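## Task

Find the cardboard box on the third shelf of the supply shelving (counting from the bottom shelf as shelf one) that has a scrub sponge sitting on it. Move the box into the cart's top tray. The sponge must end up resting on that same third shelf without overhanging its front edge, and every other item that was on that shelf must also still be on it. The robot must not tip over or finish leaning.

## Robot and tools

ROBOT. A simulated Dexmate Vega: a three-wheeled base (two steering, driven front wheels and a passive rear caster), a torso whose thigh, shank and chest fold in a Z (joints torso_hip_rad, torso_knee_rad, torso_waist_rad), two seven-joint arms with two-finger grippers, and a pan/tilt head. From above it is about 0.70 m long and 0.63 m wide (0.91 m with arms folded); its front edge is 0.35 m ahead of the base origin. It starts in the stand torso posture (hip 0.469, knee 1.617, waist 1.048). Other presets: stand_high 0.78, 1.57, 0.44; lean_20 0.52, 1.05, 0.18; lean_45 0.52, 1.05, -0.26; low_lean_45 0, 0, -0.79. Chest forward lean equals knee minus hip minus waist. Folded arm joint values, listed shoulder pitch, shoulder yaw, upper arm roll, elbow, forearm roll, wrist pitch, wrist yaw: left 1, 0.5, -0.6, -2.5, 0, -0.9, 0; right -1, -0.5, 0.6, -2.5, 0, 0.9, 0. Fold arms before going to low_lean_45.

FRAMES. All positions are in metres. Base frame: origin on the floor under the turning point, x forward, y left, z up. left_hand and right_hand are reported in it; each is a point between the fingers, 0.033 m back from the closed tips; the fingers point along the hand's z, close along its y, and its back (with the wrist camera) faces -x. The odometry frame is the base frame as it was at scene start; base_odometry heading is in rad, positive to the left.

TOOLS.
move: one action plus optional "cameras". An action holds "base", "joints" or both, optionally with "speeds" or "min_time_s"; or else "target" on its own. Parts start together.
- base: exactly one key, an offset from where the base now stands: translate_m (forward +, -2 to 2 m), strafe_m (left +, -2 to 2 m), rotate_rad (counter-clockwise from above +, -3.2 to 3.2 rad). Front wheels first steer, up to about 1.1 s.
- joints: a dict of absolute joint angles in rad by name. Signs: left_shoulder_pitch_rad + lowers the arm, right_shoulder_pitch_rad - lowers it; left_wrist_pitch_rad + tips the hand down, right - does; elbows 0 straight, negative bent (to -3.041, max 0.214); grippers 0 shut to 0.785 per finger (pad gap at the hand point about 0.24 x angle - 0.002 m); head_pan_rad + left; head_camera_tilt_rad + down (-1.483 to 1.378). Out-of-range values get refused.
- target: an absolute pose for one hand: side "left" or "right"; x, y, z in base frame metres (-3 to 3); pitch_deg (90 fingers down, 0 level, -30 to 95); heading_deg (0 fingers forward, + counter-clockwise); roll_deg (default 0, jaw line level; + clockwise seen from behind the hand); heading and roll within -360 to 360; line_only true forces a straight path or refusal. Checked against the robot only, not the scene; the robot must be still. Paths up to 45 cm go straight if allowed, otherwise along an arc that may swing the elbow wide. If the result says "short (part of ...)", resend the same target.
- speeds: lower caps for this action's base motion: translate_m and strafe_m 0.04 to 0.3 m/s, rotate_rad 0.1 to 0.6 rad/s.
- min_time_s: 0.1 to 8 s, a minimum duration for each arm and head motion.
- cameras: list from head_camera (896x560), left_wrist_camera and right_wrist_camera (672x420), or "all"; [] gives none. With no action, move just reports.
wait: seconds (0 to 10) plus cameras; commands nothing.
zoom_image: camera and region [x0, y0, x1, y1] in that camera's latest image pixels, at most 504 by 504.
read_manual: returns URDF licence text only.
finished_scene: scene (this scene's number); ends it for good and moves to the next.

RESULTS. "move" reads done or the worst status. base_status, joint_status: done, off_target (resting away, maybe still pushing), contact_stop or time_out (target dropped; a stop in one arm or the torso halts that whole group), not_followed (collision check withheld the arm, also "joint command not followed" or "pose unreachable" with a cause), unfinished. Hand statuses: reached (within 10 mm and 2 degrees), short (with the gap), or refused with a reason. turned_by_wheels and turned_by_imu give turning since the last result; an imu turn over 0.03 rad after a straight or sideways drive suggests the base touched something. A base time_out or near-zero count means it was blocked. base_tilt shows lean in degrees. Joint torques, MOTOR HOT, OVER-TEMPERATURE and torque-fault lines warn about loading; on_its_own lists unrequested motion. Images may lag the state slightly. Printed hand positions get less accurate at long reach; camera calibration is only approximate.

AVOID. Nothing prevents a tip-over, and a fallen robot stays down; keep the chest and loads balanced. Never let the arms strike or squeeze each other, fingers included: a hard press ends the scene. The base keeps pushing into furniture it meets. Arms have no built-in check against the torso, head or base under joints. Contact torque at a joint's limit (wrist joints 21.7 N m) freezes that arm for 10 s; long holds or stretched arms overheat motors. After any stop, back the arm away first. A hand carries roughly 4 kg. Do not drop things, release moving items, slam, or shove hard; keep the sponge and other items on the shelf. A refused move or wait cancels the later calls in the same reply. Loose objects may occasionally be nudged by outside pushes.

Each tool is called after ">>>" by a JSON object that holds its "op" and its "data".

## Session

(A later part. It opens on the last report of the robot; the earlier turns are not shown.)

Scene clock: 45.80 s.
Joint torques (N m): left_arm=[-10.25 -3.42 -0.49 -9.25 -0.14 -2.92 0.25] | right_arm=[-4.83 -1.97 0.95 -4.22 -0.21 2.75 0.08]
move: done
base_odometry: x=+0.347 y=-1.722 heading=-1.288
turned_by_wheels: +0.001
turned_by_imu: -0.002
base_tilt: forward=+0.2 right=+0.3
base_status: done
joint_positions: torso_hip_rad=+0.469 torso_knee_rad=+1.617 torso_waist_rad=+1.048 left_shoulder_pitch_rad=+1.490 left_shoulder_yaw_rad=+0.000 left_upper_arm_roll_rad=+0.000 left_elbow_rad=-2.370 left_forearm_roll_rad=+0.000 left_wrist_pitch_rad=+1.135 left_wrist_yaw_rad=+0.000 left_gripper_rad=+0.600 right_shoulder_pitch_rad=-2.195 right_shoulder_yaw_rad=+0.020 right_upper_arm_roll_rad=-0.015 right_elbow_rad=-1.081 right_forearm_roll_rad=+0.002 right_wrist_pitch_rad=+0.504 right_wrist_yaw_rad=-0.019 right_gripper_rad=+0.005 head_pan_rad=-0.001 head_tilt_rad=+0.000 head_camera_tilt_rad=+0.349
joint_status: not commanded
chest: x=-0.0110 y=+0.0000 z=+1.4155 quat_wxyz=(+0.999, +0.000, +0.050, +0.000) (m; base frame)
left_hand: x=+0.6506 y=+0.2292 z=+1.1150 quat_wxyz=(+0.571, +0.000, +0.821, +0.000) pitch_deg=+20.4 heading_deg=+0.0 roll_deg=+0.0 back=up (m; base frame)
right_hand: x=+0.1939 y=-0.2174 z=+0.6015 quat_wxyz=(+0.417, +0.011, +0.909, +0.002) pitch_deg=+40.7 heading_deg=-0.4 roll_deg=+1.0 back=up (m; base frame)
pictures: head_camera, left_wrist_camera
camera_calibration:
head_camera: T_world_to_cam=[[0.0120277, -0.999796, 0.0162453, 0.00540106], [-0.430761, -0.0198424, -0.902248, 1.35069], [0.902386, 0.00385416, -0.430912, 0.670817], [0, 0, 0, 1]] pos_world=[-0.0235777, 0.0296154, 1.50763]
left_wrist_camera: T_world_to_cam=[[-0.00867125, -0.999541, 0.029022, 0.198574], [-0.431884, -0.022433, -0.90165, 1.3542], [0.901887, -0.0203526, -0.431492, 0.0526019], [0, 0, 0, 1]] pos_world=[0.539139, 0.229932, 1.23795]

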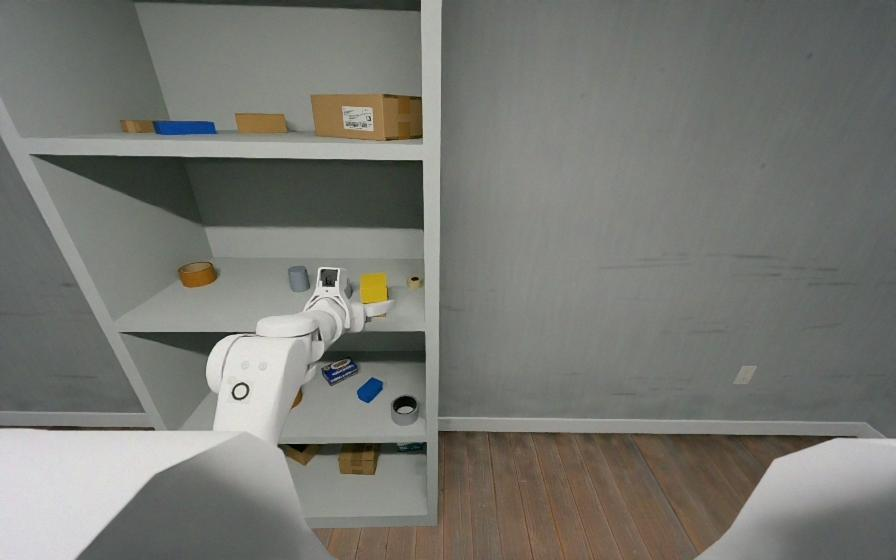

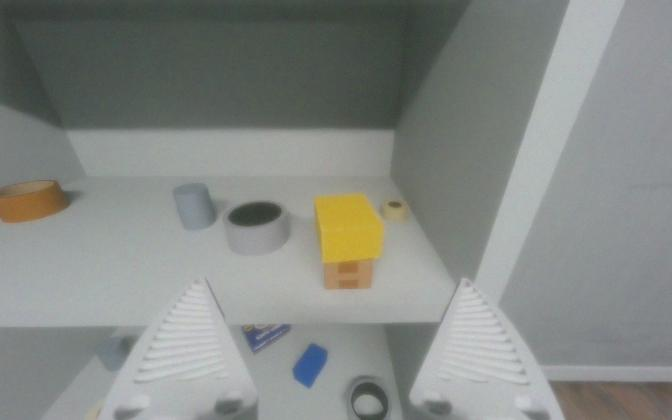

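>>> {"op": "move", "data": {"target": {"side":"left","x":0.70,"y":0.202,"z":1.095,"pitch_deg":20,"heading_deg":0,"line_only":true}, "cameras": []}}

>>> {"op": "move", "data": {"joints": {"left_gripper_rad": 0.5}, "cameras": ["left_wrist_camera"]}}

>>> {"op": "move", "data": {"target": {"side":"left","x":0.81,"y":0.202,"z":1.08,"pitch_deg":20,"heading_deg":0,"line_only":true}, "cameras": ["left_wrist_camera","head_camera"]}}

>>> {"op": "zoom_image", "data": {"camera": "head_camera", "region": [250, 180, 450, 380]}}

Scene clock: 49.60 s.
Joint torques (N m): left_arm=[-20.27 -4.5 3.9 -9.04 0.32 -3.8 0.22] | right_arm=[-5.67 1.05 0.76 -5.13 -0.17 2.76 -0.2]
move: done
base_odometry: x=+0.347 y=-1.722 heading=-1.288
turned_by_wheels: +0.000
turned_by_imu: +0.001
base_tilt: forward=+0.1 right=+0.3
base_status: not commanded
joint_positions: torso_hip_rad=+0.469 torso_knee_rad=+1.617 torso_waist_rad=+1.048 left_shoulder_pitch_rad=+1.398 left_shoulder_yaw_rad=-0.037 left_upper_arm_roll_rad=+0.056 left_elbow_rad=-2.149 left_forearm_roll_rad=+0.020 left_wrist_pitch_rad=+1.003 left_wrist_yaw_rad=+0.049 left_gripper_rad=+0.600 right_shoulder_pitch_rad=-2.195 right_shoulder_yaw_rad=+0.020 right_upper_arm_roll_rad=-0.015 right_elbow_rad=-1.081 right_forearm_roll_rad=+0.002 right_wrist_pitch_rad=+0.504 right_wrist_yaw_rad=-0.019 right_gripper_rad=+0.005 head_pan_rad=-0.001 head_tilt_rad=+0.000 head_camera_tilt_rad=+0.349
joint_status: not commanded
chest: x=-0.0110 y=+0.0000 z=+1.4155 quat_wxyz=(+0.999, +0.000, +0.050, +0.000) (m; base frame)
left_hand: x=+0.6987 y=+0.2029 z=+1.0949 quat_wxyz=(+0.573, +0.000, +0.819, +0.000) pitch_deg=+20.1 heading_deg=+0.0 roll_deg=+0.0 back=up (m; base frame)
left_hand_status: reached (straight line, planned for 1.0 s): 2 mm and 0.1 deg off.
right_hand: x=+0.1939 y=-0.2174 z=+0.6015 quat_wxyz=(+0.417, +0.011, +0.909, +0.002) pitch_deg=+40.7 heading_deg=-0.4 roll_deg=+1.0 back=up (m; base frame)
pictures: none
No camera images: "cameras" was empty.

Scene clock: 50.17 s.
Joint torques (N m): left_arm=[-20.3 -4 4.1 -9.04 0.26 -3.43 0.17] | right_arm=[-4.71 1.06 -0.15 -3.31 -0.43 2.85 0.07]
move: done
base_odometry: x=+0.347 y=-1.722 heading=-1.288
turned_by_wheels: +0.000
turned_by_imu: +0.000
base_tilt: forward=+0.2 right=+0.3
base_status: not commanded
joint_positions: torso_hip_rad=+0.469 torso_knee_rad=+1.617 torso_waist_rad=+1.048 left_shoulder_pitch_rad=+1.396 left_shoulder_yaw_rad=-0.038 left_upper_arm_roll_rad=+0.057 left_elbow_rad=-2.146 left_forearm_roll_rad=+0.021 left_wrist_pitch_rad=+1.001 left_wrist_yaw_rad=+0.050 left_gripper_rad=+0.500 right_shoulder_pitch_rad=-2.195 right_shoulder_yaw_rad=+0.020 right_upper_arm_roll_rad=-0.015 right_elbow_rad=-1.081 right_forearm_roll_rad=+0.002 right_wrist_pitch_rad=+0.504 right_wrist_yaw_rad=-0.019 right_gripper_rad=+0.005 head_pan_rad=-0.001 head_tilt_rad=+0.000 head_camera_tilt_rad=+0.349
joint_status: all done
chest: x=-0.0110 y=+0.0000 z=+1.4155 quat_wxyz=(+0.999, +0.000, +0.050, +0.000) (m; base frame)
left_hand: x=+0.6995 y=+0.2024 z=+1.0946 quat_wxyz=(+0.573, +0.000, +0.819, +0.000) pitch_deg=+20.1 heading_deg=+0.0 roll_deg=+0.0 back=up (m; base frame)
right_hand: x=+0.1939 y=-0.2174 z=+0.6015 quat_wxyz=(+0.417, +0.011, +0.909, +0.002) pitch_deg=+40.7 heading_deg=-0.4 roll_deg=+1.0 back=up (m; base frame)
pictures: left_wrist_camera
camera_calibration:
left_wrist_camera: T_world_to_cam=[[-0.0085682, -0.999541, 0.0290633, 0.172603], [-0.426752, -0.0226296, -0.904085, 1.35548], [0.904328, -0.0201492, -0.426363, -0.00819193], [0, 0, 0, 1]] pos_world=[0.587339, 0.203032, 1.21696]

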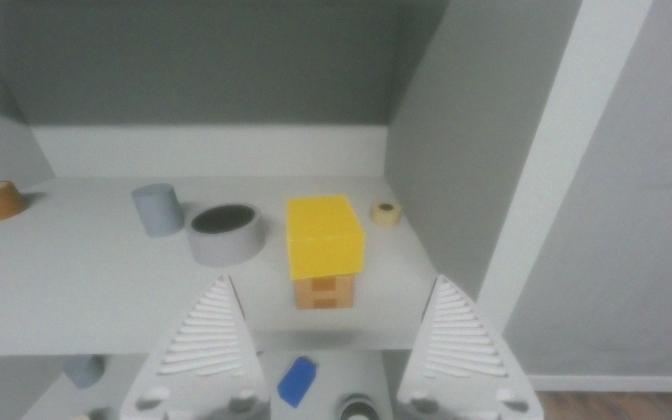

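Scene clock: 53.63 s.
Joint torques (N m): left_arm=[-26.9 -4.61 -0.38 -10.56 -0.1 -3.69 -0.08] | right_arm=[-4.94 0.39 -0.45 -5.48 -0.06 1.92 -0.17]
move: done
base_odometry: x=+0.347 y=-1.721 heading=-1.288
turned_by_wheels: +0.000
turned_by_imu: +0.001
base_tilt: forward=+0.1 right=+0.3
base_status: not commanded
joint_positions: torso_hip_rad=+0.469 torso_knee_rad=+1.617 torso_waist_rad=+1.048 left_shoulder_pitch_rad=+1.102 left_shoulder_yaw_rad=-0.042 left_upper_arm_roll_rad=+0.035 left_elbow_rad=-1.639 left_forearm_roll_rad=+0.012 left_wrist_pitch_rad=+0.788 left_wrist_yaw_rad=+0.046 left_gripper_rad=+0.500 right_shoulder_pitch_rad=-2.195 right_shoulder_yaw_rad=+0.020 right_upper_arm_roll_rad=-0.015 right_elbow_rad=-1.081 right_forearm_roll_rad=+0.002 right_wrist_pitch_rad=+0.504 right_wrist_yaw_rad=-0.019 right_gripper_rad=+0.005 head_pan_rad=-0.001 head_tilt_rad=+0.000 head_camera_tilt_rad=+0.349
joint_status: not commanded
chest: x=-0.0110 y=+0.0000 z=+1.4155 quat_wxyz=(+0.999, +0.000, +0.050, +0.000) (m; base frame)
left_hand: x=+0.8087 y=+0.2020 z=+1.0795 quat_wxyz=(+0.573, +0.000, +0.819, +0.000) pitch_deg=+20.1 heading_deg=+0.0 roll_deg=+0.0 back=up (m; base frame)
left_hand_status: reached (straight line, planned for 1.9 s): 1 mm and 0.1 deg off.
right_hand: x=+0.1939 y=-0.2174 z=+0.6015 quat_wxyz=(+0.417, +0.011, +0.909, +0.002) pitch_deg=+40.7 heading_deg=-0.4 roll_deg=+1.0 back=up (m; base frame)
pictures: head_camera, left_wrist_camera
camera_calibration:
head_camera: T_world_to_cam=[[0.0120277, -0.999796, 0.0162453, 0.00540106], [-0.430761, -0.0198424, -0.902248, 1.35069], [0.902386, 0.00385416, -0.430912, 0.670817], [0, 0, 0, 1]] pos_world=[-0.0235777, 0.0296154, 1.50763]
left_wrist_camera: T_world_to_cam=[[-0.00870158, -0.999547, 0.0287947, 0.174095], [-0.426752, -0.0223298, -0.904093, 1.38841], [0.904327, -0.0201552, -0.426365, -0.113475], [0, 0, 0, 1]] pos_world=[0.696639, 0.202732, 1.20186]

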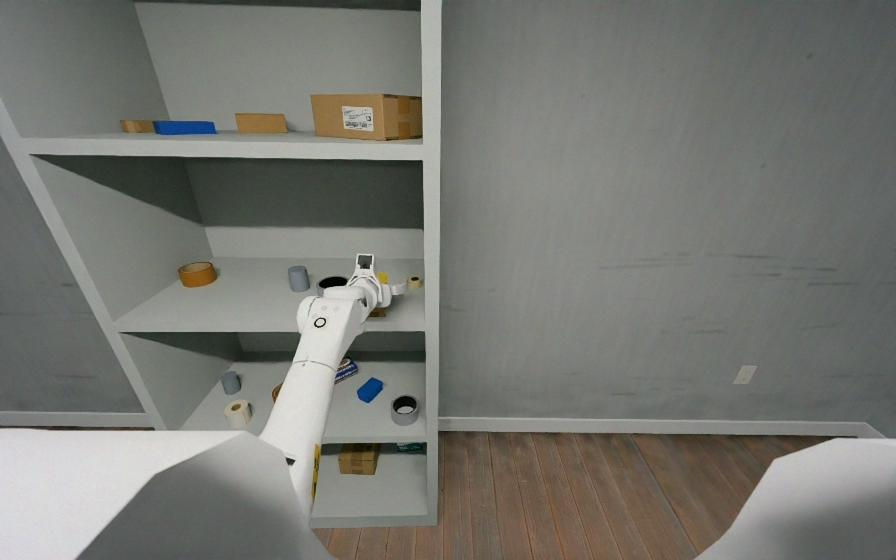

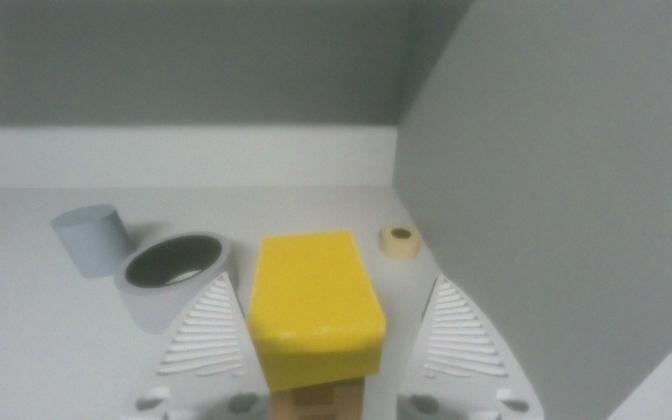

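Scaled by 2.520 from the camera's 896x560 image, which has a finer 960x600 frame.

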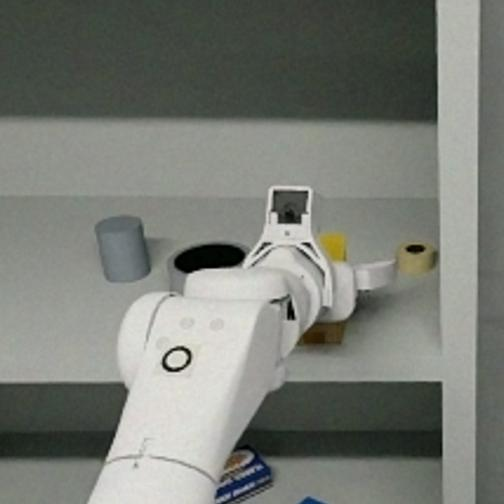

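>>> {"op": "move", "data": {"target": {"side":"left","x":0.815,"y":0.211,"z":1.08,"pitch_deg":20,"heading_deg":0,"line_only":true}, "cameras": []}}

>>> {"op": "move", "data": {"joints": {"left_gripper_rad": 0.24}, "cameras": ["left_wrist_camera"]}}

>>> {"op": "move", "data": {"target": {"side":"left","x":0.815,"y":0.211,"z":1.14,"pitch_deg":20,"heading_deg":0,"line_only":true}, "cameras": ["left_wrist_camera"]}}

Scene clock: 55.13 s.
Joint torques (N m): left_arm=[-27.09 2.32 -0.29 -9.75 -0.09 -3.82 -0.14] | right_arm=[-5.31 0.09 0.3 -4.39 0 3.47 -0.11]
move: done
base_odometry: x=+0.347 y=-1.721 heading=-1.288
turned_by_wheels: +0.000
turned_by_imu: +0.000
base_tilt: forward=+0.2 right=+0.3
base_status: not commanded
joint_positions: torso_hip_rad=+0.469 torso_knee_rad=+1.617 torso_waist_rad=+1.048 left_shoulder_pitch_rad=+1.087 left_shoulder_yaw_rad=-0.031 left_upper_arm_roll_rad=+0.026 left_elbow_rad=-1.615 left_forearm_roll_rad=+0.008 left_wrist_pitch_rad=+0.778 left_wrist_yaw_rad=+0.034 left_gripper_rad=+0.500 right_shoulder_pitch_rad=-2.195 right_shoulder_yaw_rad=+0.020 right_upper_arm_roll_rad=-0.015 right_elbow_rad=-1.081 right_forearm_roll_rad=+0.002 right_wrist_pitch_rad=+0.504 right_wrist_yaw_rad=-0.019 right_gripper_rad=+0.005 head_pan_rad=-0.001 head_tilt_rad=+0.000 head_camera_tilt_rad=+0.349
joint_status: not commanded
chest: x=-0.0110 y=+0.0000 z=+1.4155 quat_wxyz=(+0.999, +0.000, +0.050, +0.000) (m; base frame)
left_hand: x=+0.8136 y=+0.2089 z=+1.0794 quat_wxyz=(+0.573, +0.000, +0.819, +0.000) pitch_deg=+20.1 heading_deg=+0.0 roll_deg=+0.0 back=up (m; base frame)
left_hand_status: reached (straight line, planned for 0.4 s): 3 mm and 0.1 deg off.
right_hand: x=+0.1939 y=-0.2174 z=+0.6015 quat_wxyz=(+0.417, +0.011, +0.909, +0.002) pitch_deg=+40.7 heading_deg=-0.4 roll_deg=+1.0 back=up (m; base frame)
pictures: none
No camera images: "cameras" was empty.

Scene clock: 55.90 s.
Joint torques (N m): left_arm=[-26.44 2.35 -0.66 -9.29 -0.14 -3.72 -0.19] | right_arm=[-5.96 0.68 0.86 -3.94 -0.19 3.16 -0.29]
move: done
base_odometry: x=+0.347 y=-1.721 heading=-1.288
turned_by_wheels: +0.000
turned_by_imu: +0.000
base_tilt: forward=+0.2 right=+0.3
base_status: not commanded
joint_positions: torso_hip_rad=+0.469 torso_knee_rad=+1.617 torso_waist_rad=+1.048 left_shoulder_pitch_rad=+1.084 left_shoulder_yaw_rad=-0.029 left_upper_arm_roll_rad=+0.024 left_elbow_rad=-1.611 left_forearm_roll_rad=+0.007 left_wrist_pitch_rad=+0.777 left_wrist_yaw_rad=+0.032 left_gripper_rad=+0.240 right_shoulder_pitch_rad=-2.195 right_shoulder_yaw_rad=+0.020 right_upper_arm_roll_rad=-0.015 right_elbow_rad=-1.081 right_forearm_roll_rad=+0.002 right_wrist_pitch_rad=+0.504 right_wrist_yaw_rad=-0.019 right_gripper_rad=+0.005 head_pan_rad=-0.001 head_tilt_rad=+0.000 head_camera_tilt_rad=+0.349
joint_status: all done
chest: x=-0.0110 y=+0.0000 z=+1.4155 quat_wxyz=(+0.999, +0.000, +0.050, +0.000) (m; base frame)
left_hand: x=+0.8146 y=+0.2104 z=+1.0794 quat_wxyz=(+0.573, +0.000, +0.819, +0.000) pitch_deg=+20.1 heading_deg=+0.0 roll_deg=+0.0 back=up (m; base frame)
right_hand: x=+0.1939 y=-0.2174 z=+0.6015 quat_wxyz=(+0.417, +0.011, +0.909, +0.002) pitch_deg=+40.7 heading_deg=-0.4 roll_deg=+1.0 back=up (m; base frame)
pictures: left_wrist_camera
camera_calibration:
left_wrist_camera: T_world_to_cam=[[-0.00879149, -0.999539, 0.0290631, 0.182383], [-0.426756, -0.0225341, -0.904086, 1.39102], [0.904324, -0.0203511, -0.426361, -0.118551], [0, 0, 0, 1]] pos_world=[0.702439, 0.211232, 1.20176]

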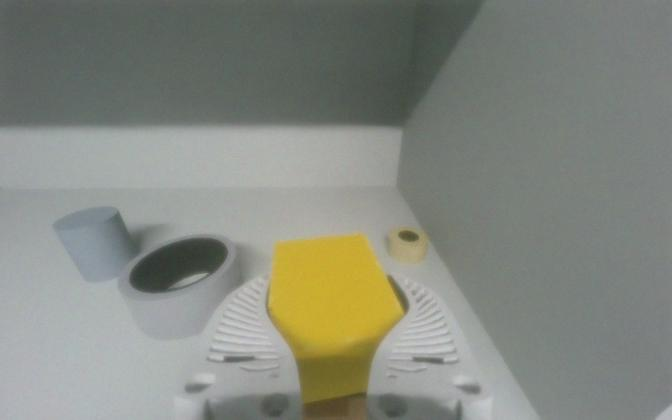

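Scene clock: 58.20 s.
Joint torques (N m): left_arm=[-27.93 -4.44 -0.61 -11.32 0.11 -2.9 0.23] | right_arm=[-5.97 0.68 0.6 -4.22 -0.13 2.09 0.08]
move: done
base_odometry: x=+0.347 y=-1.721 heading=-1.288
turned_by_wheels: +0.000
turned_by_imu: +0.001
base_tilt: forward=+0.1 right=+0.3
base_status: not commanded
joint_positions: torso_hip_rad=+0.469 torso_knee_rad=+1.617 torso_waist_rad=+1.048 left_shoulder_pitch_rad=+1.016 left_shoulder_yaw_rad=-0.030 left_upper_arm_roll_rad=+0.023 left_elbow_rad=-1.722 left_forearm_roll_rad=+0.008 left_wrist_pitch_rad=+0.956 left_wrist_yaw_rad=+0.032 left_gripper_rad=+0.240 right_shoulder_pitch_rad=-2.195 right_shoulder_yaw_rad=+0.020 right_upper_arm_roll_rad=-0.015 right_elbow_rad=-1.081 right_forearm_roll_rad=+0.002 right_wrist_pitch_rad=+0.504 right_wrist_yaw_rad=-0.019 right_gripper_rad=+0.005 head_pan_rad=-0.001 head_tilt_rad=+0.000 head_camera_tilt_rad=+0.349
joint_status: not commanded
chest: x=-0.0110 y=+0.0000 z=+1.4155 quat_wxyz=(+0.999, +0.000, +0.050, +0.000) (m; base frame)
left_hand: x=+0.8150 y=+0.2109 z=+1.1377 quat_wxyz=(+0.573, +0.000, +0.819, +0.000) pitch_deg=+20.1 heading_deg=+0.0 roll_deg=+0.0 back=up (m; base frame)
left_hand_status: reached (straight line, planned for 0.9 s): 2 mm and 0.1 deg off.
right_hand: x=+0.1939 y=-0.2174 z=+0.6015 quat_wxyz=(+0.417, +0.011, +0.909, +0.002) pitch_deg=+40.7 heading_deg=-0.4 roll_deg=+1.0 back=up (m; base frame)
pictures: left_wrist_camera
camera_calibration:
left_wrist_camera: T_world_to_cam=[[-0.00883618, -0.999541, 0.0289731, 0.18124], [-0.426756, -0.0224336, -0.904088, 1.4438], [0.904324, -0.0203531, -0.426362, -0.0940892], [0, 0, 0, 1]] pos_world=[0.702839, 0.211632, 1.25996]

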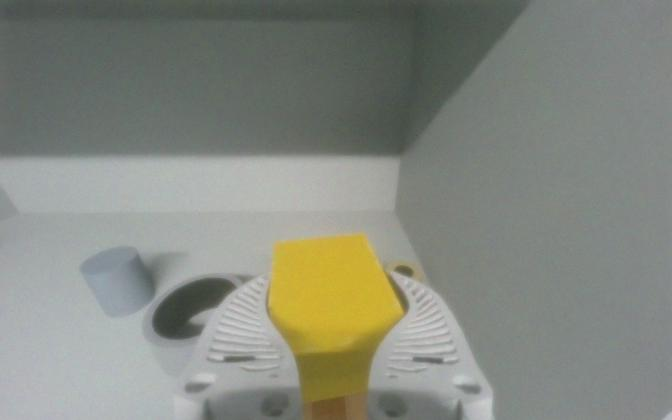

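>>> {"op": "wait", "data": {"seconds": 0, "cameras": ["head_camera","left_wrist_camera"]}}

>>> {"op": "zoom_image", "data": {"camera": "head_camera", "region": [300, 230, 450, 350]}}

>>> {"op": "zoom_image", "data": {"camera": "left_wrist_camera", "region": [230, 220, 450, 420]}}

Scene clock: 58.83 s.
Joint torques (N m): left_arm=[-27.88 -3.28 -0.56 -11.41 0.3 -2.51 0.37] | right_arm=[-5.31 -1.79 0.41 -3.24 -0.16 2.37 0.06]
base_odometry: x=+0.347 y=-1.721 heading=-1.288
turned_by_wheels: +0.000
turned_by_imu: +0.000
base_tilt: forward=+0.2 right=+0.3
base_status: not commanded
joint_positions: torso_hip_rad=+0.469 torso_knee_rad=+1.617 torso_waist_rad=+1.048 left_shoulder_pitch_rad=+1.015 left_shoulder_yaw_rad=-0.031 left_upper_arm_roll_rad=+0.023 left_elbow_rad=-1.724 left_forearm_roll_rad=+0.008 left_wrist_pitch_rad=+0.960 left_wrist_yaw_rad=+0.032 left_gripper_rad=+0.240 right_shoulder_pitch_rad=-2.195 right_shoulder_yaw_rad=+0.020 right_upper_arm_roll_rad=-0.015 right_elbow_rad=-1.081 right_forearm_roll_rad=+0.002 right_wrist_pitch_rad=+0.504 right_wrist_yaw_rad=-0.019 right_gripper_rad=+0.005 head_pan_rad=-0.001 head_tilt_rad=+0.000 head_camera_tilt_rad=+0.349
joint_status: not commanded
chest: x=-0.0110 y=+0.0000 z=+1.4155 quat_wxyz=(+0.999, +0.000, +0.050, +0.000) (m; base frame)
left_hand: x=+0.8149 y=+0.2109 z=+1.1389 quat_wxyz=(+0.573, +0.000, +0.819, +0.000) pitch_deg=+20.1 heading_deg=+0.0 roll_deg=+0.0 back=up (m; base frame)
left_hand_status: reached (straight line, planned for 0.9 s): 1 mm and 0.1 deg off.
right_hand: x=+0.1939 y=-0.2174 z=+0.6015 quat_wxyz=(+0.417, +0.011, +0.909, +0.002) pitch_deg=+40.7 heading_deg=-0.4 roll_deg=+1.0 back=up (m; base frame)
pictures: head_camera, left_wrist_camera
camera_calibration:
head_camera: T_world_to_cam=[[0.0120277, -0.999796, 0.0162453, 0.00540106], [-0.430761, -0.0198424, -0.902248, 1.35069], [0.902386, 0.00385416, -0.430912, 0.670817], [0, 0, 0, 1]] pos_world=[-0.0235777, 0.0296154, 1.50763]
left_wrist_camera: T_world_to_cam=[[-0.00883618, -0.999541, 0.0289731, 0.181202], [-0.426756, -0.0224336, -0.904088, 1.44493], [0.904324, -0.0203531, -0.426362, -0.0934445], [0, 0, 0, 1]] pos_world=[0.702739, 0.211632, 1.26126]

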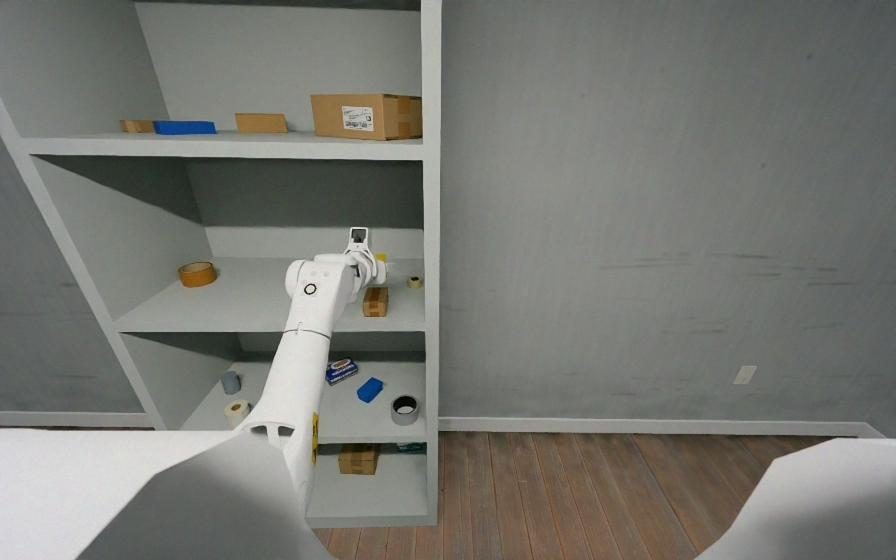

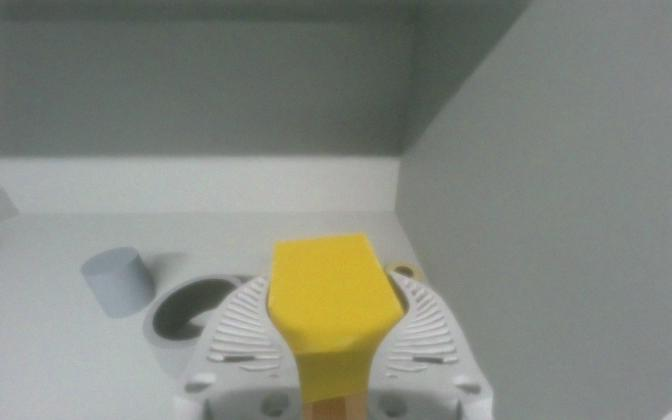

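Scaled by 3.360 from the camera's 896x560 image, which has a finer 960x600 frame.

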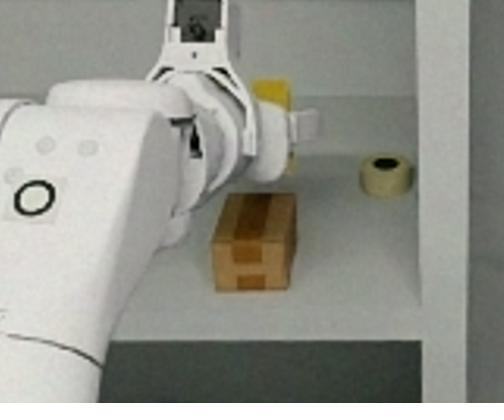

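Scaled by 2.291 from the camera's 672x420 image, which has a finer 960x600 frame.

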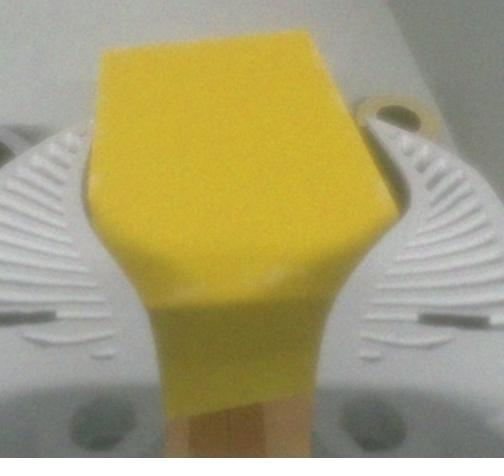

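>>> {"op": "move", "data": {"target": {"side":"left","x":0.82,"y":0.51,"z":1.15,"pitch_deg":20,"heading_deg":0}, "cameras": []}}

>>> {"op": "move", "data": {"target": {"side":"left","x":0.838,"y":0.51,"z":1.04,"pitch_deg":20,"heading_deg":0}, "cameras": ["head_camera","left_wrist_camera"]}}

>>> {"op": "zoom_image", "data": {"camera": "head_camera", "region": [200, 230, 440, 350]}}

Scene clock: 63.70 s.
Joint torques (N m): left_arm=[-26.51 16.99 -5.55 -9.23 -1.04 -3.86 -0.15] | right_arm=[-5.64 -0.69 0.16 -4.12 -0.07 2.41 -0.31]
move: done
base_odometry: x=+0.347 y=-1.721 heading=-1.288
turned_by_wheels: +0.000
turned_by_imu: +0.001
base_tilt: forward=+0.2 right=+0.3
base_status: not commanded
joint_positions: torso_hip_rad=+0.469 torso_knee_rad=+1.617 torso_waist_rad=+1.048 left_shoulder_pitch_rad=+0.861 left_shoulder_yaw_rad=+0.488 left_upper_arm_roll_rad=-0.229 left_elbow_rad=-1.242 left_forearm_roll_rad=-0.100 left_wrist_pitch_rad=+0.707 left_wrist_yaw_rad=-0.465 left_gripper_rad=+0.240 right_shoulder_pitch_rad=-2.195 right_shoulder_yaw_rad=+0.020 right_upper_arm_roll_rad=-0.015 right_elbow_rad=-1.081 right_forearm_roll_rad=+0.002 right_wrist_pitch_rad=+0.504 right_wrist_yaw_rad=-0.019 right_gripper_rad=+0.005 head_pan_rad=-0.001 head_tilt_rad=+0.000 head_camera_tilt_rad=+0.349
joint_status: not commanded
chest: x=-0.0110 y=+0.0000 z=+1.4155 quat_wxyz=(+0.999, +0.000, +0.050, +0.000) (m; base frame)
left_hand: x=+0.8201 y=+0.5077 z=+1.1490 quat_wxyz=(+0.573, +0.000, +0.820, +0.000) pitch_deg=+20.1 heading_deg=+0.0 roll_deg=+0.0 back=up (m; base frame)
left_hand_status: reached (straight line, planned for 2.4 s): 2 mm and 0.1 deg off.
right_hand: x=+0.1939 y=-0.2174 z=+0.6015 quat_wxyz=(+0.417, +0.011, +0.909, +0.002) pitch_deg=+40.7 heading_deg=-0.4 roll_deg=+1.0 back=up (m; base frame)
pictures: none
No camera images: "cameras" was empty.

Scene clock: 67.33 s.
Joint torques (N m): left_arm=[-28.87 8.25 0.19 -8.56 -0.91 -3.19 -0.12] | right_arm=[-4.26 0.31 0.31 -4.95 0.05 3 -0.34]
move: done
base_odometry: x=+0.347 y=-1.721 heading=-1.288
turned_by_wheels: +0.000
turned_by_imu: +0.001
base_tilt: forward=+0.2 right=+0.2
base_status: not commanded
joint_positions: torso_hip_rad=+0.469 torso_knee_rad=+1.617 torso_waist_rad=+1.048 left_shoulder_pitch_rad=+0.762 left_shoulder_yaw_rad=+0.445 left_upper_arm_roll_rad=-0.179 left_elbow_rad=-0.699 left_forearm_roll_rad=-0.055 left_wrist_pitch_rad=+0.240 left_wrist_yaw_rad=-0.461 left_gripper_rad=+0.240 right_shoulder_pitch_rad=-2.195 right_shoulder_yaw_rad=+0.020 right_upper_arm_roll_rad=-0.015 right_elbow_rad=-1.081 right_forearm_roll_rad=+0.002 right_wrist_pitch_rad=+0.504 right_wrist_yaw_rad=-0.019 right_gripper_rad=+0.005 head_pan_rad=-0.001 head_tilt_rad=+0.000 head_camera_tilt_rad=+0.349
joint_status: not commanded
chest: x=-0.0110 y=+0.0000 z=+1.4155 quat_wxyz=(+0.999, +0.000, +0.050, +0.000) (m; base frame)
left_hand: x=+0.8377 y=+0.5102 z=+1.0403 quat_wxyz=(+0.573, +0.000, +0.819, +0.000) pitch_deg=+20.1 heading_deg=+0.0 roll_deg=+0.0 back=up (m; base frame)
left_hand_status: reached (straight line, planned for 2.1 s): 0 mm and 0.1 deg off.
right_hand: x=+0.1939 y=-0.2174 z=+0.6015 quat_wxyz=(+0.417, +0.011, +0.909, +0.002) pitch_deg=+40.7 heading_deg=-0.4 roll_deg=+1.0 back=up (m; base frame)
pictures: head_camera, left_wrist_camera
camera_calibration:
head_camera: T_world_to_cam=[[0.0120277, -0.999796, 0.0162453, 0.00540106], [-0.430761, -0.0198424, -0.902248, 1.35069], [0.902386, 0.00385416, -0.430912, 0.670817], [0, 0, 0, 1]] pos_world=[-0.0235777, 0.0296154, 1.50763]
left_wrist_camera: T_world_to_cam=[[-0.00821503, -0.999536, 0.0293306, 0.482558], [-0.426628, -0.0230247, -0.904134, 1.37245], [0.90439, -0.0199407, -0.42624, -0.150544], [0, 0, 0, 1]] pos_world=[0.725639, 0.510933, 1.16256]

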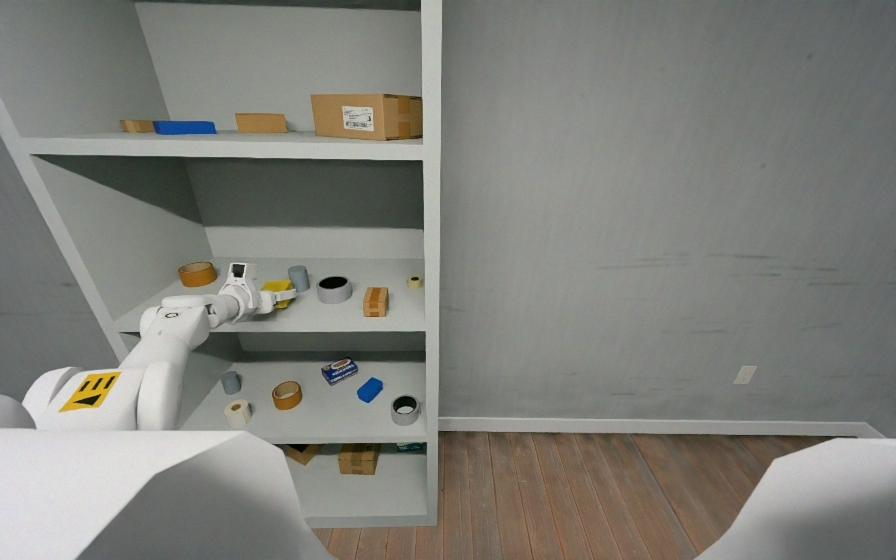

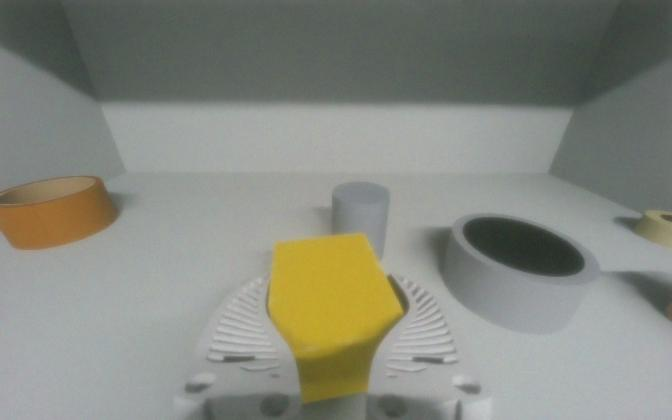

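Scaled by 2.100 from the camera's 896x560 image, which has a finer 960x600 frame.

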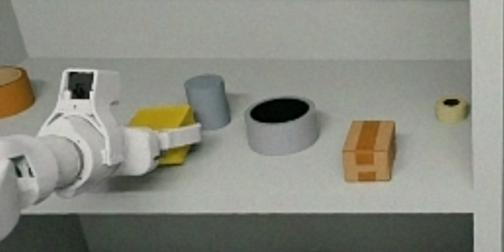

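>>> {"op": "move", "data": {"target": {"side":"left","x":0.838,"y":0.51,"z":1.031,"pitch_deg":20,"heading_deg":0}, "cameras": ["left_wrist_camera"]}}

>>> {"op": "move", "data": {"joints": {"left_gripper_rad": 0.5}, "cameras": ["left_wrist_camera"]}}

>>> {"op": "move", "data": {"target": {"side":"left","x":0.69,"y":0.47,"z":1.07,"pitch_deg":20,"heading_deg":0}, "cameras": ["left_wrist_camera"]}}

>>> {"op": "move", "data": {"target": {"side":"left","x":0.68,"y":0.21,"z":1.07,"pitch_deg":20,"heading_deg":0}, "cameras": ["left_wrist_camera","head_camera"]}}

>>> {"op": "zoom_image", "data": {"camera": "head_camera", "region": [200, 230, 440, 350]}}

>>> {"op": "zoom_image", "data": {"camera": "left_wrist_camera", "region": [200, 150, 450, 350]}}

Scene clock: 70.03 s.
Joint torques (N m): left_arm=[-28.31 7.7 0.8 -10.01 -0.97 -4.09 0] | right_arm=[-6.01 -1.98 0.77 -4.49 -0.04 2.73 0.16]
move: done
base_odometry: x=+0.347 y=-1.721 heading=-1.288
turned_by_wheels: +0.000
turned_by_imu: +0.001
base_tilt: forward=+0.2 right=+0.2
base_status: not commanded
joint_positions: torso_hip_rad=+0.469 torso_knee_rad=+1.617 torso_waist_rad=+1.048 left_shoulder_pitch_rad=+0.738 left_shoulder_yaw_rad=+0.443 left_upper_arm_roll_rad=-0.172 left_elbow_rad=-0.622 left_forearm_roll_rad=-0.048 left_wrist_pitch_rad=+0.184 left_wrist_yaw_rad=-0.462 left_gripper_rad=+0.240 right_shoulder_pitch_rad=-2.195 right_shoulder_yaw_rad=+0.020 right_upper_arm_roll_rad=-0.015 right_elbow_rad=-1.081 right_forearm_roll_rad=+0.002 right_wrist_pitch_rad=+0.504 right_wrist_yaw_rad=-0.019 right_gripper_rad=+0.005 head_pan_rad=-0.001 head_tilt_rad=+0.000 head_camera_tilt_rad=+0.349
joint_status: not commanded
chest: x=-0.0110 y=+0.0000 z=+1.4155 quat_wxyz=(+0.999, +0.000, +0.050, +0.000) (m; base frame)
left_hand: x=+0.8377 y=+0.5101 z=+1.0311 quat_wxyz=(+0.573, +0.000, +0.819, +0.000) pitch_deg=+20.1 heading_deg=+0.0 roll_deg=+0.0 back=up (m; base frame)
left_hand_status: reached (straight line, planned for 0.6 s): 0 mm and 0.1 deg off.
right_hand: x=+0.1939 y=-0.2174 z=+0.6015 quat_wxyz=(+0.417, +0.011, +0.909, +0.002) pitch_deg=+40.7 heading_deg=-0.4 roll_deg=+1.0 back=up (m; base frame)
pictures: left_wrist_camera
camera_calibration:
left_wrist_camera: T_world_to_cam=[[-0.00834792, -0.999536, 0.0292879, 0.482874], [-0.42667, -0.0229285, -0.904117, 1.36409], [0.904369, -0.0200437, -0.42628, -0.154354], [0, 0, 0, 1]] pos_world=[0.725639, 0.510832, 1.15336]

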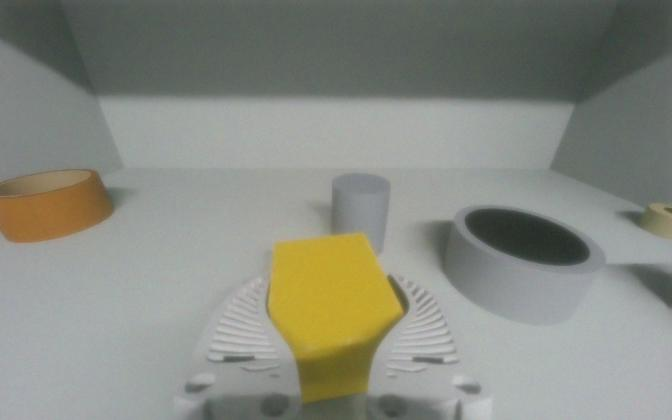

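Scene clock: 70.80 s.
Joint torques (N m): left_arm=[-28.78 8.28 0.39 -9.29 -0.94 -3.61 -0.12] | right_arm=[-5.52 0.09 0.61 -4.52 -0.24 2.88 0.08]
move: done
base_odometry: x=+0.347 y=-1.721 heading=-1.288
turned_by_wheels: +0.000
turned_by_imu: +0.000
base_tilt: forward=+0.2 right=+0.3
base_status: not commanded
joint_positions: torso_hip_rad=+0.469 torso_knee_rad=+1.617 torso_waist_rad=+1.048 left_shoulder_pitch_rad=+0.737 left_shoulder_yaw_rad=+0.443 left_upper_arm_roll_rad=-0.172 left_elbow_rad=-0.617 left_forearm_roll_rad=-0.048 left_wrist_pitch_rad=+0.180 left_wrist_yaw_rad=-0.463 left_gripper_rad=+0.500 right_shoulder_pitch_rad=-2.195 right_shoulder_yaw_rad=+0.020 right_upper_arm_roll_rad=-0.015 right_elbow_rad=-1.081 right_forearm_roll_rad=+0.002 right_wrist_pitch_rad=+0.504 right_wrist_yaw_rad=-0.019 right_gripper_rad=+0.005 head_pan_rad=-0.001 head_tilt_rad=+0.000 head_camera_tilt_rad=+0.349
joint_status: all done
chest: x=-0.0110 y=+0.0000 z=+1.4155 quat_wxyz=(+0.999, +0.000, +0.050, +0.000) (m; base frame)
left_hand: x=+0.8377 y=+0.5101 z=+1.0306 quat_wxyz=(+0.573, +0.000, +0.819, +0.000) pitch_deg=+20.1 heading_deg=+0.0 roll_deg=+0.0 back=up (m; base frame)
right_hand: x=+0.1939 y=-0.2174 z=+0.6015 quat_wxyz=(+0.417, +0.011, +0.909, +0.002) pitch_deg=+40.7 heading_deg=-0.4 roll_deg=+1.0 back=up (m; base frame)
pictures: left_wrist_camera
camera_calibration:
left_wrist_camera: T_world_to_cam=[[-0.00834901, -0.999536, 0.0292855, 0.482889], [-0.426629, -0.0229268, -0.904136, 1.36372], [0.904388, -0.0200427, -0.42624, -0.154585], [0, 0, 0, 1]] pos_world=[0.725639, 0.510832, 1.15296]

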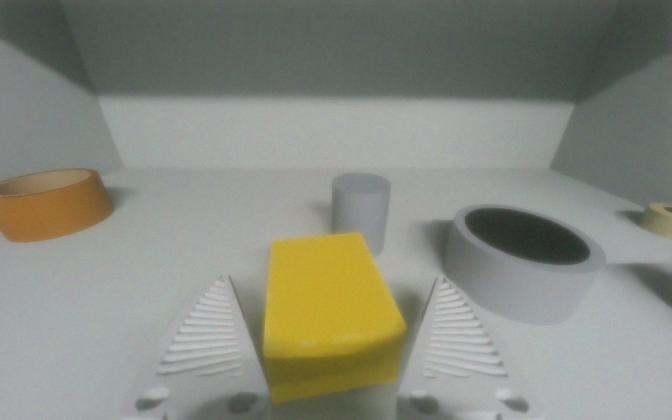

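Scene clock: 76.43 s.
Joint torques (N m): left_arm=[-11.58 10.7 -6.1 -10 -0.85 -2.9 0.32] | right_arm=[-5.07 1.76 0.17 -3.85 -0.17 2.42 -0.22]
move: done
base_odometry: x=+0.347 y=-1.722 heading=-1.288
turned_by_wheels: +0.000
turned_by_imu: +0.001
base_tilt: forward=+0.1 right=+0.4
base_status: not commanded
joint_positions: torso_hip_rad=+0.469 torso_knee_rad=+1.617 torso_waist_rad=+1.048 left_shoulder_pitch_rad=+1.406 left_shoulder_yaw_rad=+0.373 left_upper_arm_roll_rad=-0.412 left_elbow_rad=-1.807 left_forearm_roll_rad=-0.201 left_wrist_pitch_rad=+0.759 left_wrist_yaw_rad=-0.392 left_gripper_rad=+0.500 right_shoulder_pitch_rad=-2.195 right_shoulder_yaw_rad=+0.020 right_upper_arm_roll_rad=-0.015 right_elbow_rad=-1.081 right_forearm_roll_rad=+0.002 right_wrist_pitch_rad=+0.504 right_wrist_yaw_rad=-0.019 right_gripper_rad=+0.005 head_pan_rad=-0.001 head_tilt_rad=+0.000 head_camera_tilt_rad=+0.349
joint_status: not commanded
chest: x=-0.0110 y=+0.0000 z=+1.4155 quat_wxyz=(+0.999, +0.000, +0.050, +0.000) (m; base frame)
left_hand: x=+0.6910 y=+0.4702 z=+1.0693 quat_wxyz=(+0.573, +0.000, +0.819, +0.000) pitch_deg=+20.0 heading_deg=+0.0 roll_deg=+0.0 back=up (m; base frame)
left_hand_status: reached (straight line, planned for 4.1 s): 1 mm and 0.0 deg off.
right_hand: x=+0.1939 y=-0.2174 z=+0.6015 quat_wxyz=(+0.417, +0.011, +0.909, +0.002) pitch_deg=+40.7 heading_deg=-0.4 roll_deg=+1.0 back=up (m; base frame)
pictures: left_wrist_camera
camera_calibration:
left_wrist_camera: T_world_to_cam=[[-0.00871635, -0.999528, 0.0294617, 0.44075], [-0.426355, -0.0229357, -0.904265, 1.33508], [0.904514, -0.020443, -0.425953, -0.00639155], [0, 0, 0, 1]] pos_world=[0.578839, 0.471032, 1.19156]

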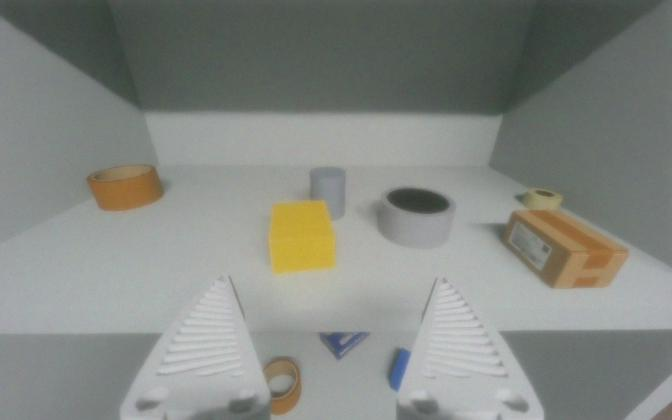

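Scene clock: 80.00 s.
Joint torques (N m): left_arm=[-11.35 -3.17 3.17 -11.39 0.3 -2.37 0.14] | right_arm=[-5.25 0.27 0.72 -4.48 -0.06 3.15 -0.13]
move: done
base_odometry: x=+0.347 y=-1.722 heading=-1.288
turned_by_wheels: +0.000
turned_by_imu: +0.001
base_tilt: forward=+0.1 right=+0.3
base_status: not commanded
joint_positions: torso_hip_rad=+0.469 torso_knee_rad=+1.617 torso_waist_rad=+1.048 left_shoulder_pitch_rad=+1.487 left_shoulder_yaw_rad=+0.005 left_upper_arm_roll_rad=+0.043 left_elbow_rad=-2.161 left_forearm_roll_rad=-0.030 left_wrist_pitch_rad=+0.924 left_wrist_yaw_rad=+0.063 left_gripper_rad=+0.500 right_shoulder_pitch_rad=-2.195 right_shoulder_yaw_rad=+0.020 right_upper_arm_roll_rad=-0.015 right_elbow_rad=-1.081 right_forearm_roll_rad=+0.002 right_wrist_pitch_rad=+0.504 right_wrist_yaw_rad=-0.019 right_gripper_rad=+0.005 head_pan_rad=-0.001 head_tilt_rad=+0.000 head_camera_tilt_rad=+0.349
joint_status: not commanded
chest: x=-0.0110 y=+0.0000 z=+1.4155 quat_wxyz=(+0.999, +0.000, +0.050, +0.000) (m; base frame)
left_hand: x=+0.6803 y=+0.2127 z=+1.0690 quat_wxyz=(+0.573, +0.000, +0.820, +0.000) pitch_deg=+20.1 heading_deg=+0.0 roll_deg=+0.0 back=up (m; base frame)
left_hand_status: reached (straight line, planned for 2.0 s): 3 mm and 0.1 deg off.
right_hand: x=+0.1939 y=-0.2174 z=+0.6015 quat_wxyz=(+0.417, +0.011, +0.909, +0.002) pitch_deg=+40.7 heading_deg=-0.4 roll_deg=+1.0 back=up (m; base frame)
pictures: head_camera, left_wrist_camera
camera_calibration:
head_camera: T_world_to_cam=[[0.0120277, -0.999796, 0.0162453, 0.00540106], [-0.430761, -0.0198424, -0.902248, 1.35069], [0.902386, 0.00385416, -0.430912, 0.670817], [0, 0, 0, 1]] pos_world=[-0.0235777, 0.0296154, 1.50763]
left_wrist_camera: T_world_to_cam=[[-0.00887078, -0.99955, 0.0286625, 0.184128], [-0.427077, -0.0221307, -0.903944, 1.32428], [0.904172, -0.0202598, -0.426689, -0.00103559], [0, 0, 0, 1]] pos_world=[0.568139, 0.213332, 1.19136]

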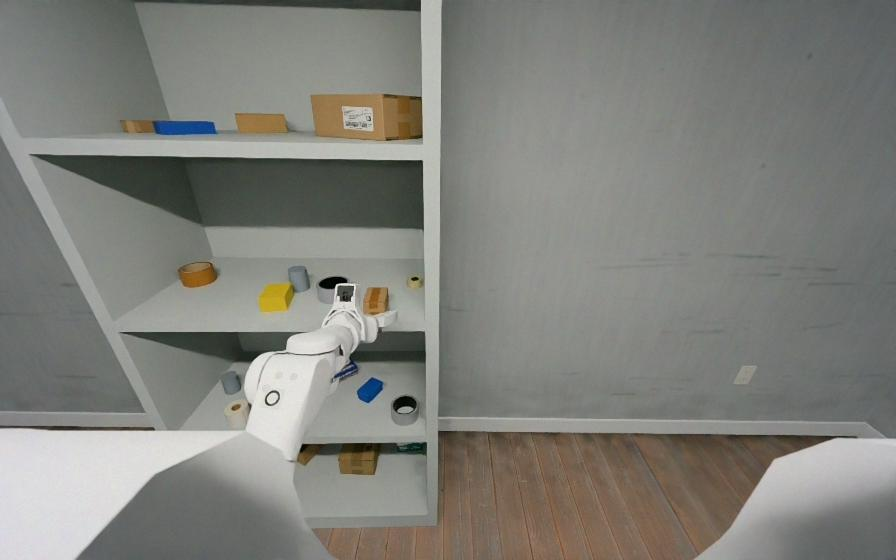

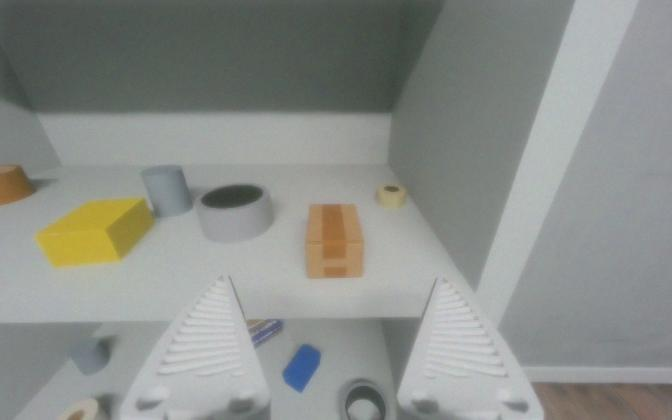

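Scaled by 2.100 from the camera's 896x560 image, which has a finer 960x600 frame.

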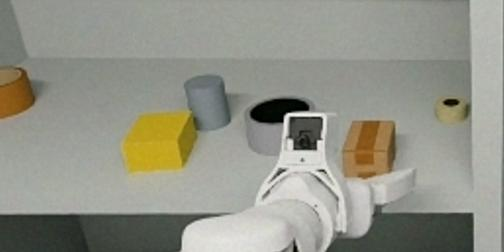

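Scaled by 2.016 from the camera's 672x420 image, which has a finer 960x600 frame.

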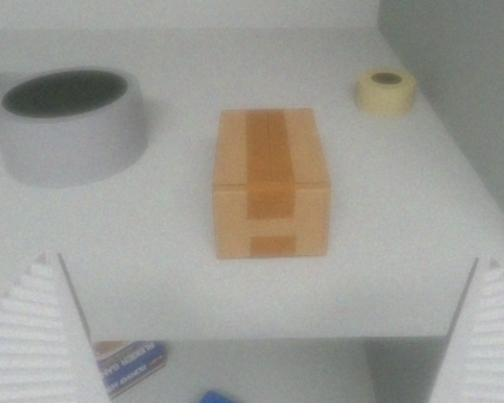

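>>> {"op": "move", "data": {"joints": {"left_gripper_rad": 0.4}, "cameras": []}}

>>> {"op": "move", "data": {"target": {"side":"left","x":0.825,"y":0.212,"z":1.03,"pitch_deg":20,"heading_deg":0,"line_only":true}, "cameras": ["left_wrist_camera"]}}

>>> {"op": "zoom_image", "data": {"camera": "left_wrist_camera", "region": [150, 170, 500, 420]}}

Scene clock: 82.03 s.
Joint torques (N m): left_arm=[-10.86 -2.3 3.03 -11.07 0.4 -2.64 0.24] | right_arm=[-6.02 0.08 0.41 -3.71 -0.29 2.6 -0.09]
move: done
base_odometry: x=+0.347 y=-1.722 heading=-1.288
turned_by_wheels: +0.000
turned_by_imu: +0.001
base_tilt: forward=+0.1 right=+0.3
base_status: not commanded
joint_positions: torso_hip_rad=+0.469 torso_knee_rad=+1.617 torso_waist_rad=+1.048 left_shoulder_pitch_rad=+1.487 left_shoulder_yaw_rad=+0.001 left_upper_arm_roll_rad=+0.049 left_elbow_rad=-2.163 left_forearm_roll_rad=-0.028 left_wrist_pitch_rad=+0.925 left_wrist_yaw_rad=+0.068 left_gripper_rad=+0.400 right_shoulder_pitch_rad=-2.195 right_shoulder_yaw_rad=+0.020 right_upper_arm_roll_rad=-0.015 right_elbow_rad=-1.081 right_forearm_roll_rad=+0.002 right_wrist_pitch_rad=+0.504 right_wrist_yaw_rad=-0.019 right_gripper_rad=+0.005 head_pan_rad=-0.001 head_tilt_rad=+0.000 head_camera_tilt_rad=+0.349
joint_status: all done
chest: x=-0.0110 y=+0.0000 z=+1.4155 quat_wxyz=(+0.999, +0.000, +0.050, +0.000) (m; base frame)
left_hand: x=+0.6799 y=+0.2102 z=+1.0696 quat_wxyz=(+0.573, +0.000, +0.819, +0.000) pitch_deg=+20.0 heading_deg=+0.0 roll_deg=+0.0 back=up (m; base frame)
right_hand: x=+0.1939 y=-0.2174 z=+0.6015 quat_wxyz=(+0.417, +0.011, +0.909, +0.002) pitch_deg=+40.7 heading_deg=-0.4 roll_deg=+1.0 back=up (m; base frame)
pictures: none
No camera images: "cameras" was empty.

Scene clock: 86.27 s.
Joint torques (N m): left_arm=[-26.34 -2.9 -0.99 -9.48 -0.03 -4.45 -0.12] | right_arm=[-6.08 0.54 1.43 -5.23 -0.14 3.12 0.19]
move: done
base_odometry: x=+0.347 y=-1.721 heading=-1.288
turned_by_wheels: +0.000
turned_by_imu: +0.001
base_tilt: forward=+0.2 right=+0.3
base_status: not commanded
joint_positions: torso_hip_rad=+0.469 torso_knee_rad=+1.617 torso_waist_rad=+1.048 left_shoulder_pitch_rad=+1.084 left_shoulder_yaw_rad=-0.003 left_upper_arm_roll_rad=+0.040 left_elbow_rad=-1.425 left_forearm_roll_rad=-0.029 left_wrist_pitch_rad=+0.591 left_wrist_yaw_rad=+0.048 left_gripper_rad=+0.400 right_shoulder_pitch_rad=-2.195 right_shoulder_yaw_rad=+0.020 right_upper_arm_roll_rad=-0.015 right_elbow_rad=-1.081 right_forearm_roll_rad=+0.002 right_wrist_pitch_rad=+0.504 right_wrist_yaw_rad=-0.019 right_gripper_rad=+0.005 head_pan_rad=-0.001 head_tilt_rad=+0.000 head_camera_tilt_rad=+0.349
joint_status: not commanded
chest: x=-0.0110 y=+0.0000 z=+1.4155 quat_wxyz=(+0.999, +0.000, +0.050, +0.000) (m; base frame)
left_hand: x=+0.8239 y=+0.2120 z=+1.0296 quat_wxyz=(+0.573, +0.000, +0.819, +0.000) pitch_deg=+20.1 heading_deg=+0.0 roll_deg=+0.0 back=up (m; base frame)
left_hand_status: reached (straight line, planned for 2.7 s): 1 mm and 0.1 deg off.
right_hand: x=+0.1939 y=-0.2174 z=+0.6015 quat_wxyz=(+0.417, +0.011, +0.909, +0.002) pitch_deg=+40.7 heading_deg=-0.4 roll_deg=+1.0 back=up (m; base frame)
pictures: left_wrist_camera
camera_calibration:
left_wrist_camera: T_world_to_cam=[[-0.00865712, -0.999545, 0.0288842, 0.185524], [-0.426752, -0.0224297, -0.90409, 1.35002], [0.904327, -0.0201532, -0.426364, -0.148296], [0, 0, 0, 1]] pos_world=[0.711839, 0.212732, 1.15196]

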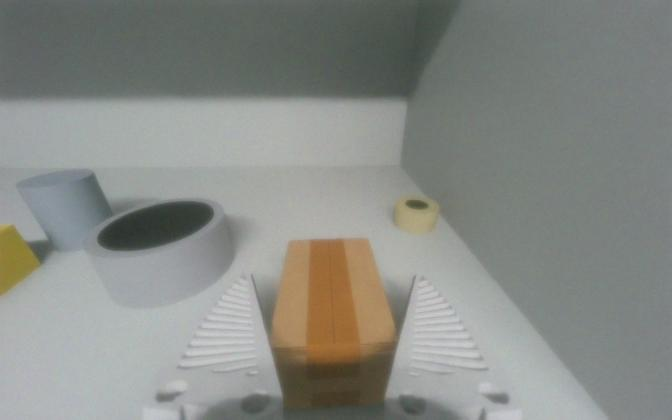

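Scaled by 1.440 from the camera's 672x420 image, which has a finer 960x600 frame.

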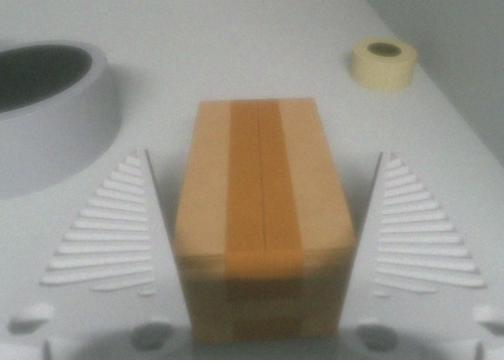

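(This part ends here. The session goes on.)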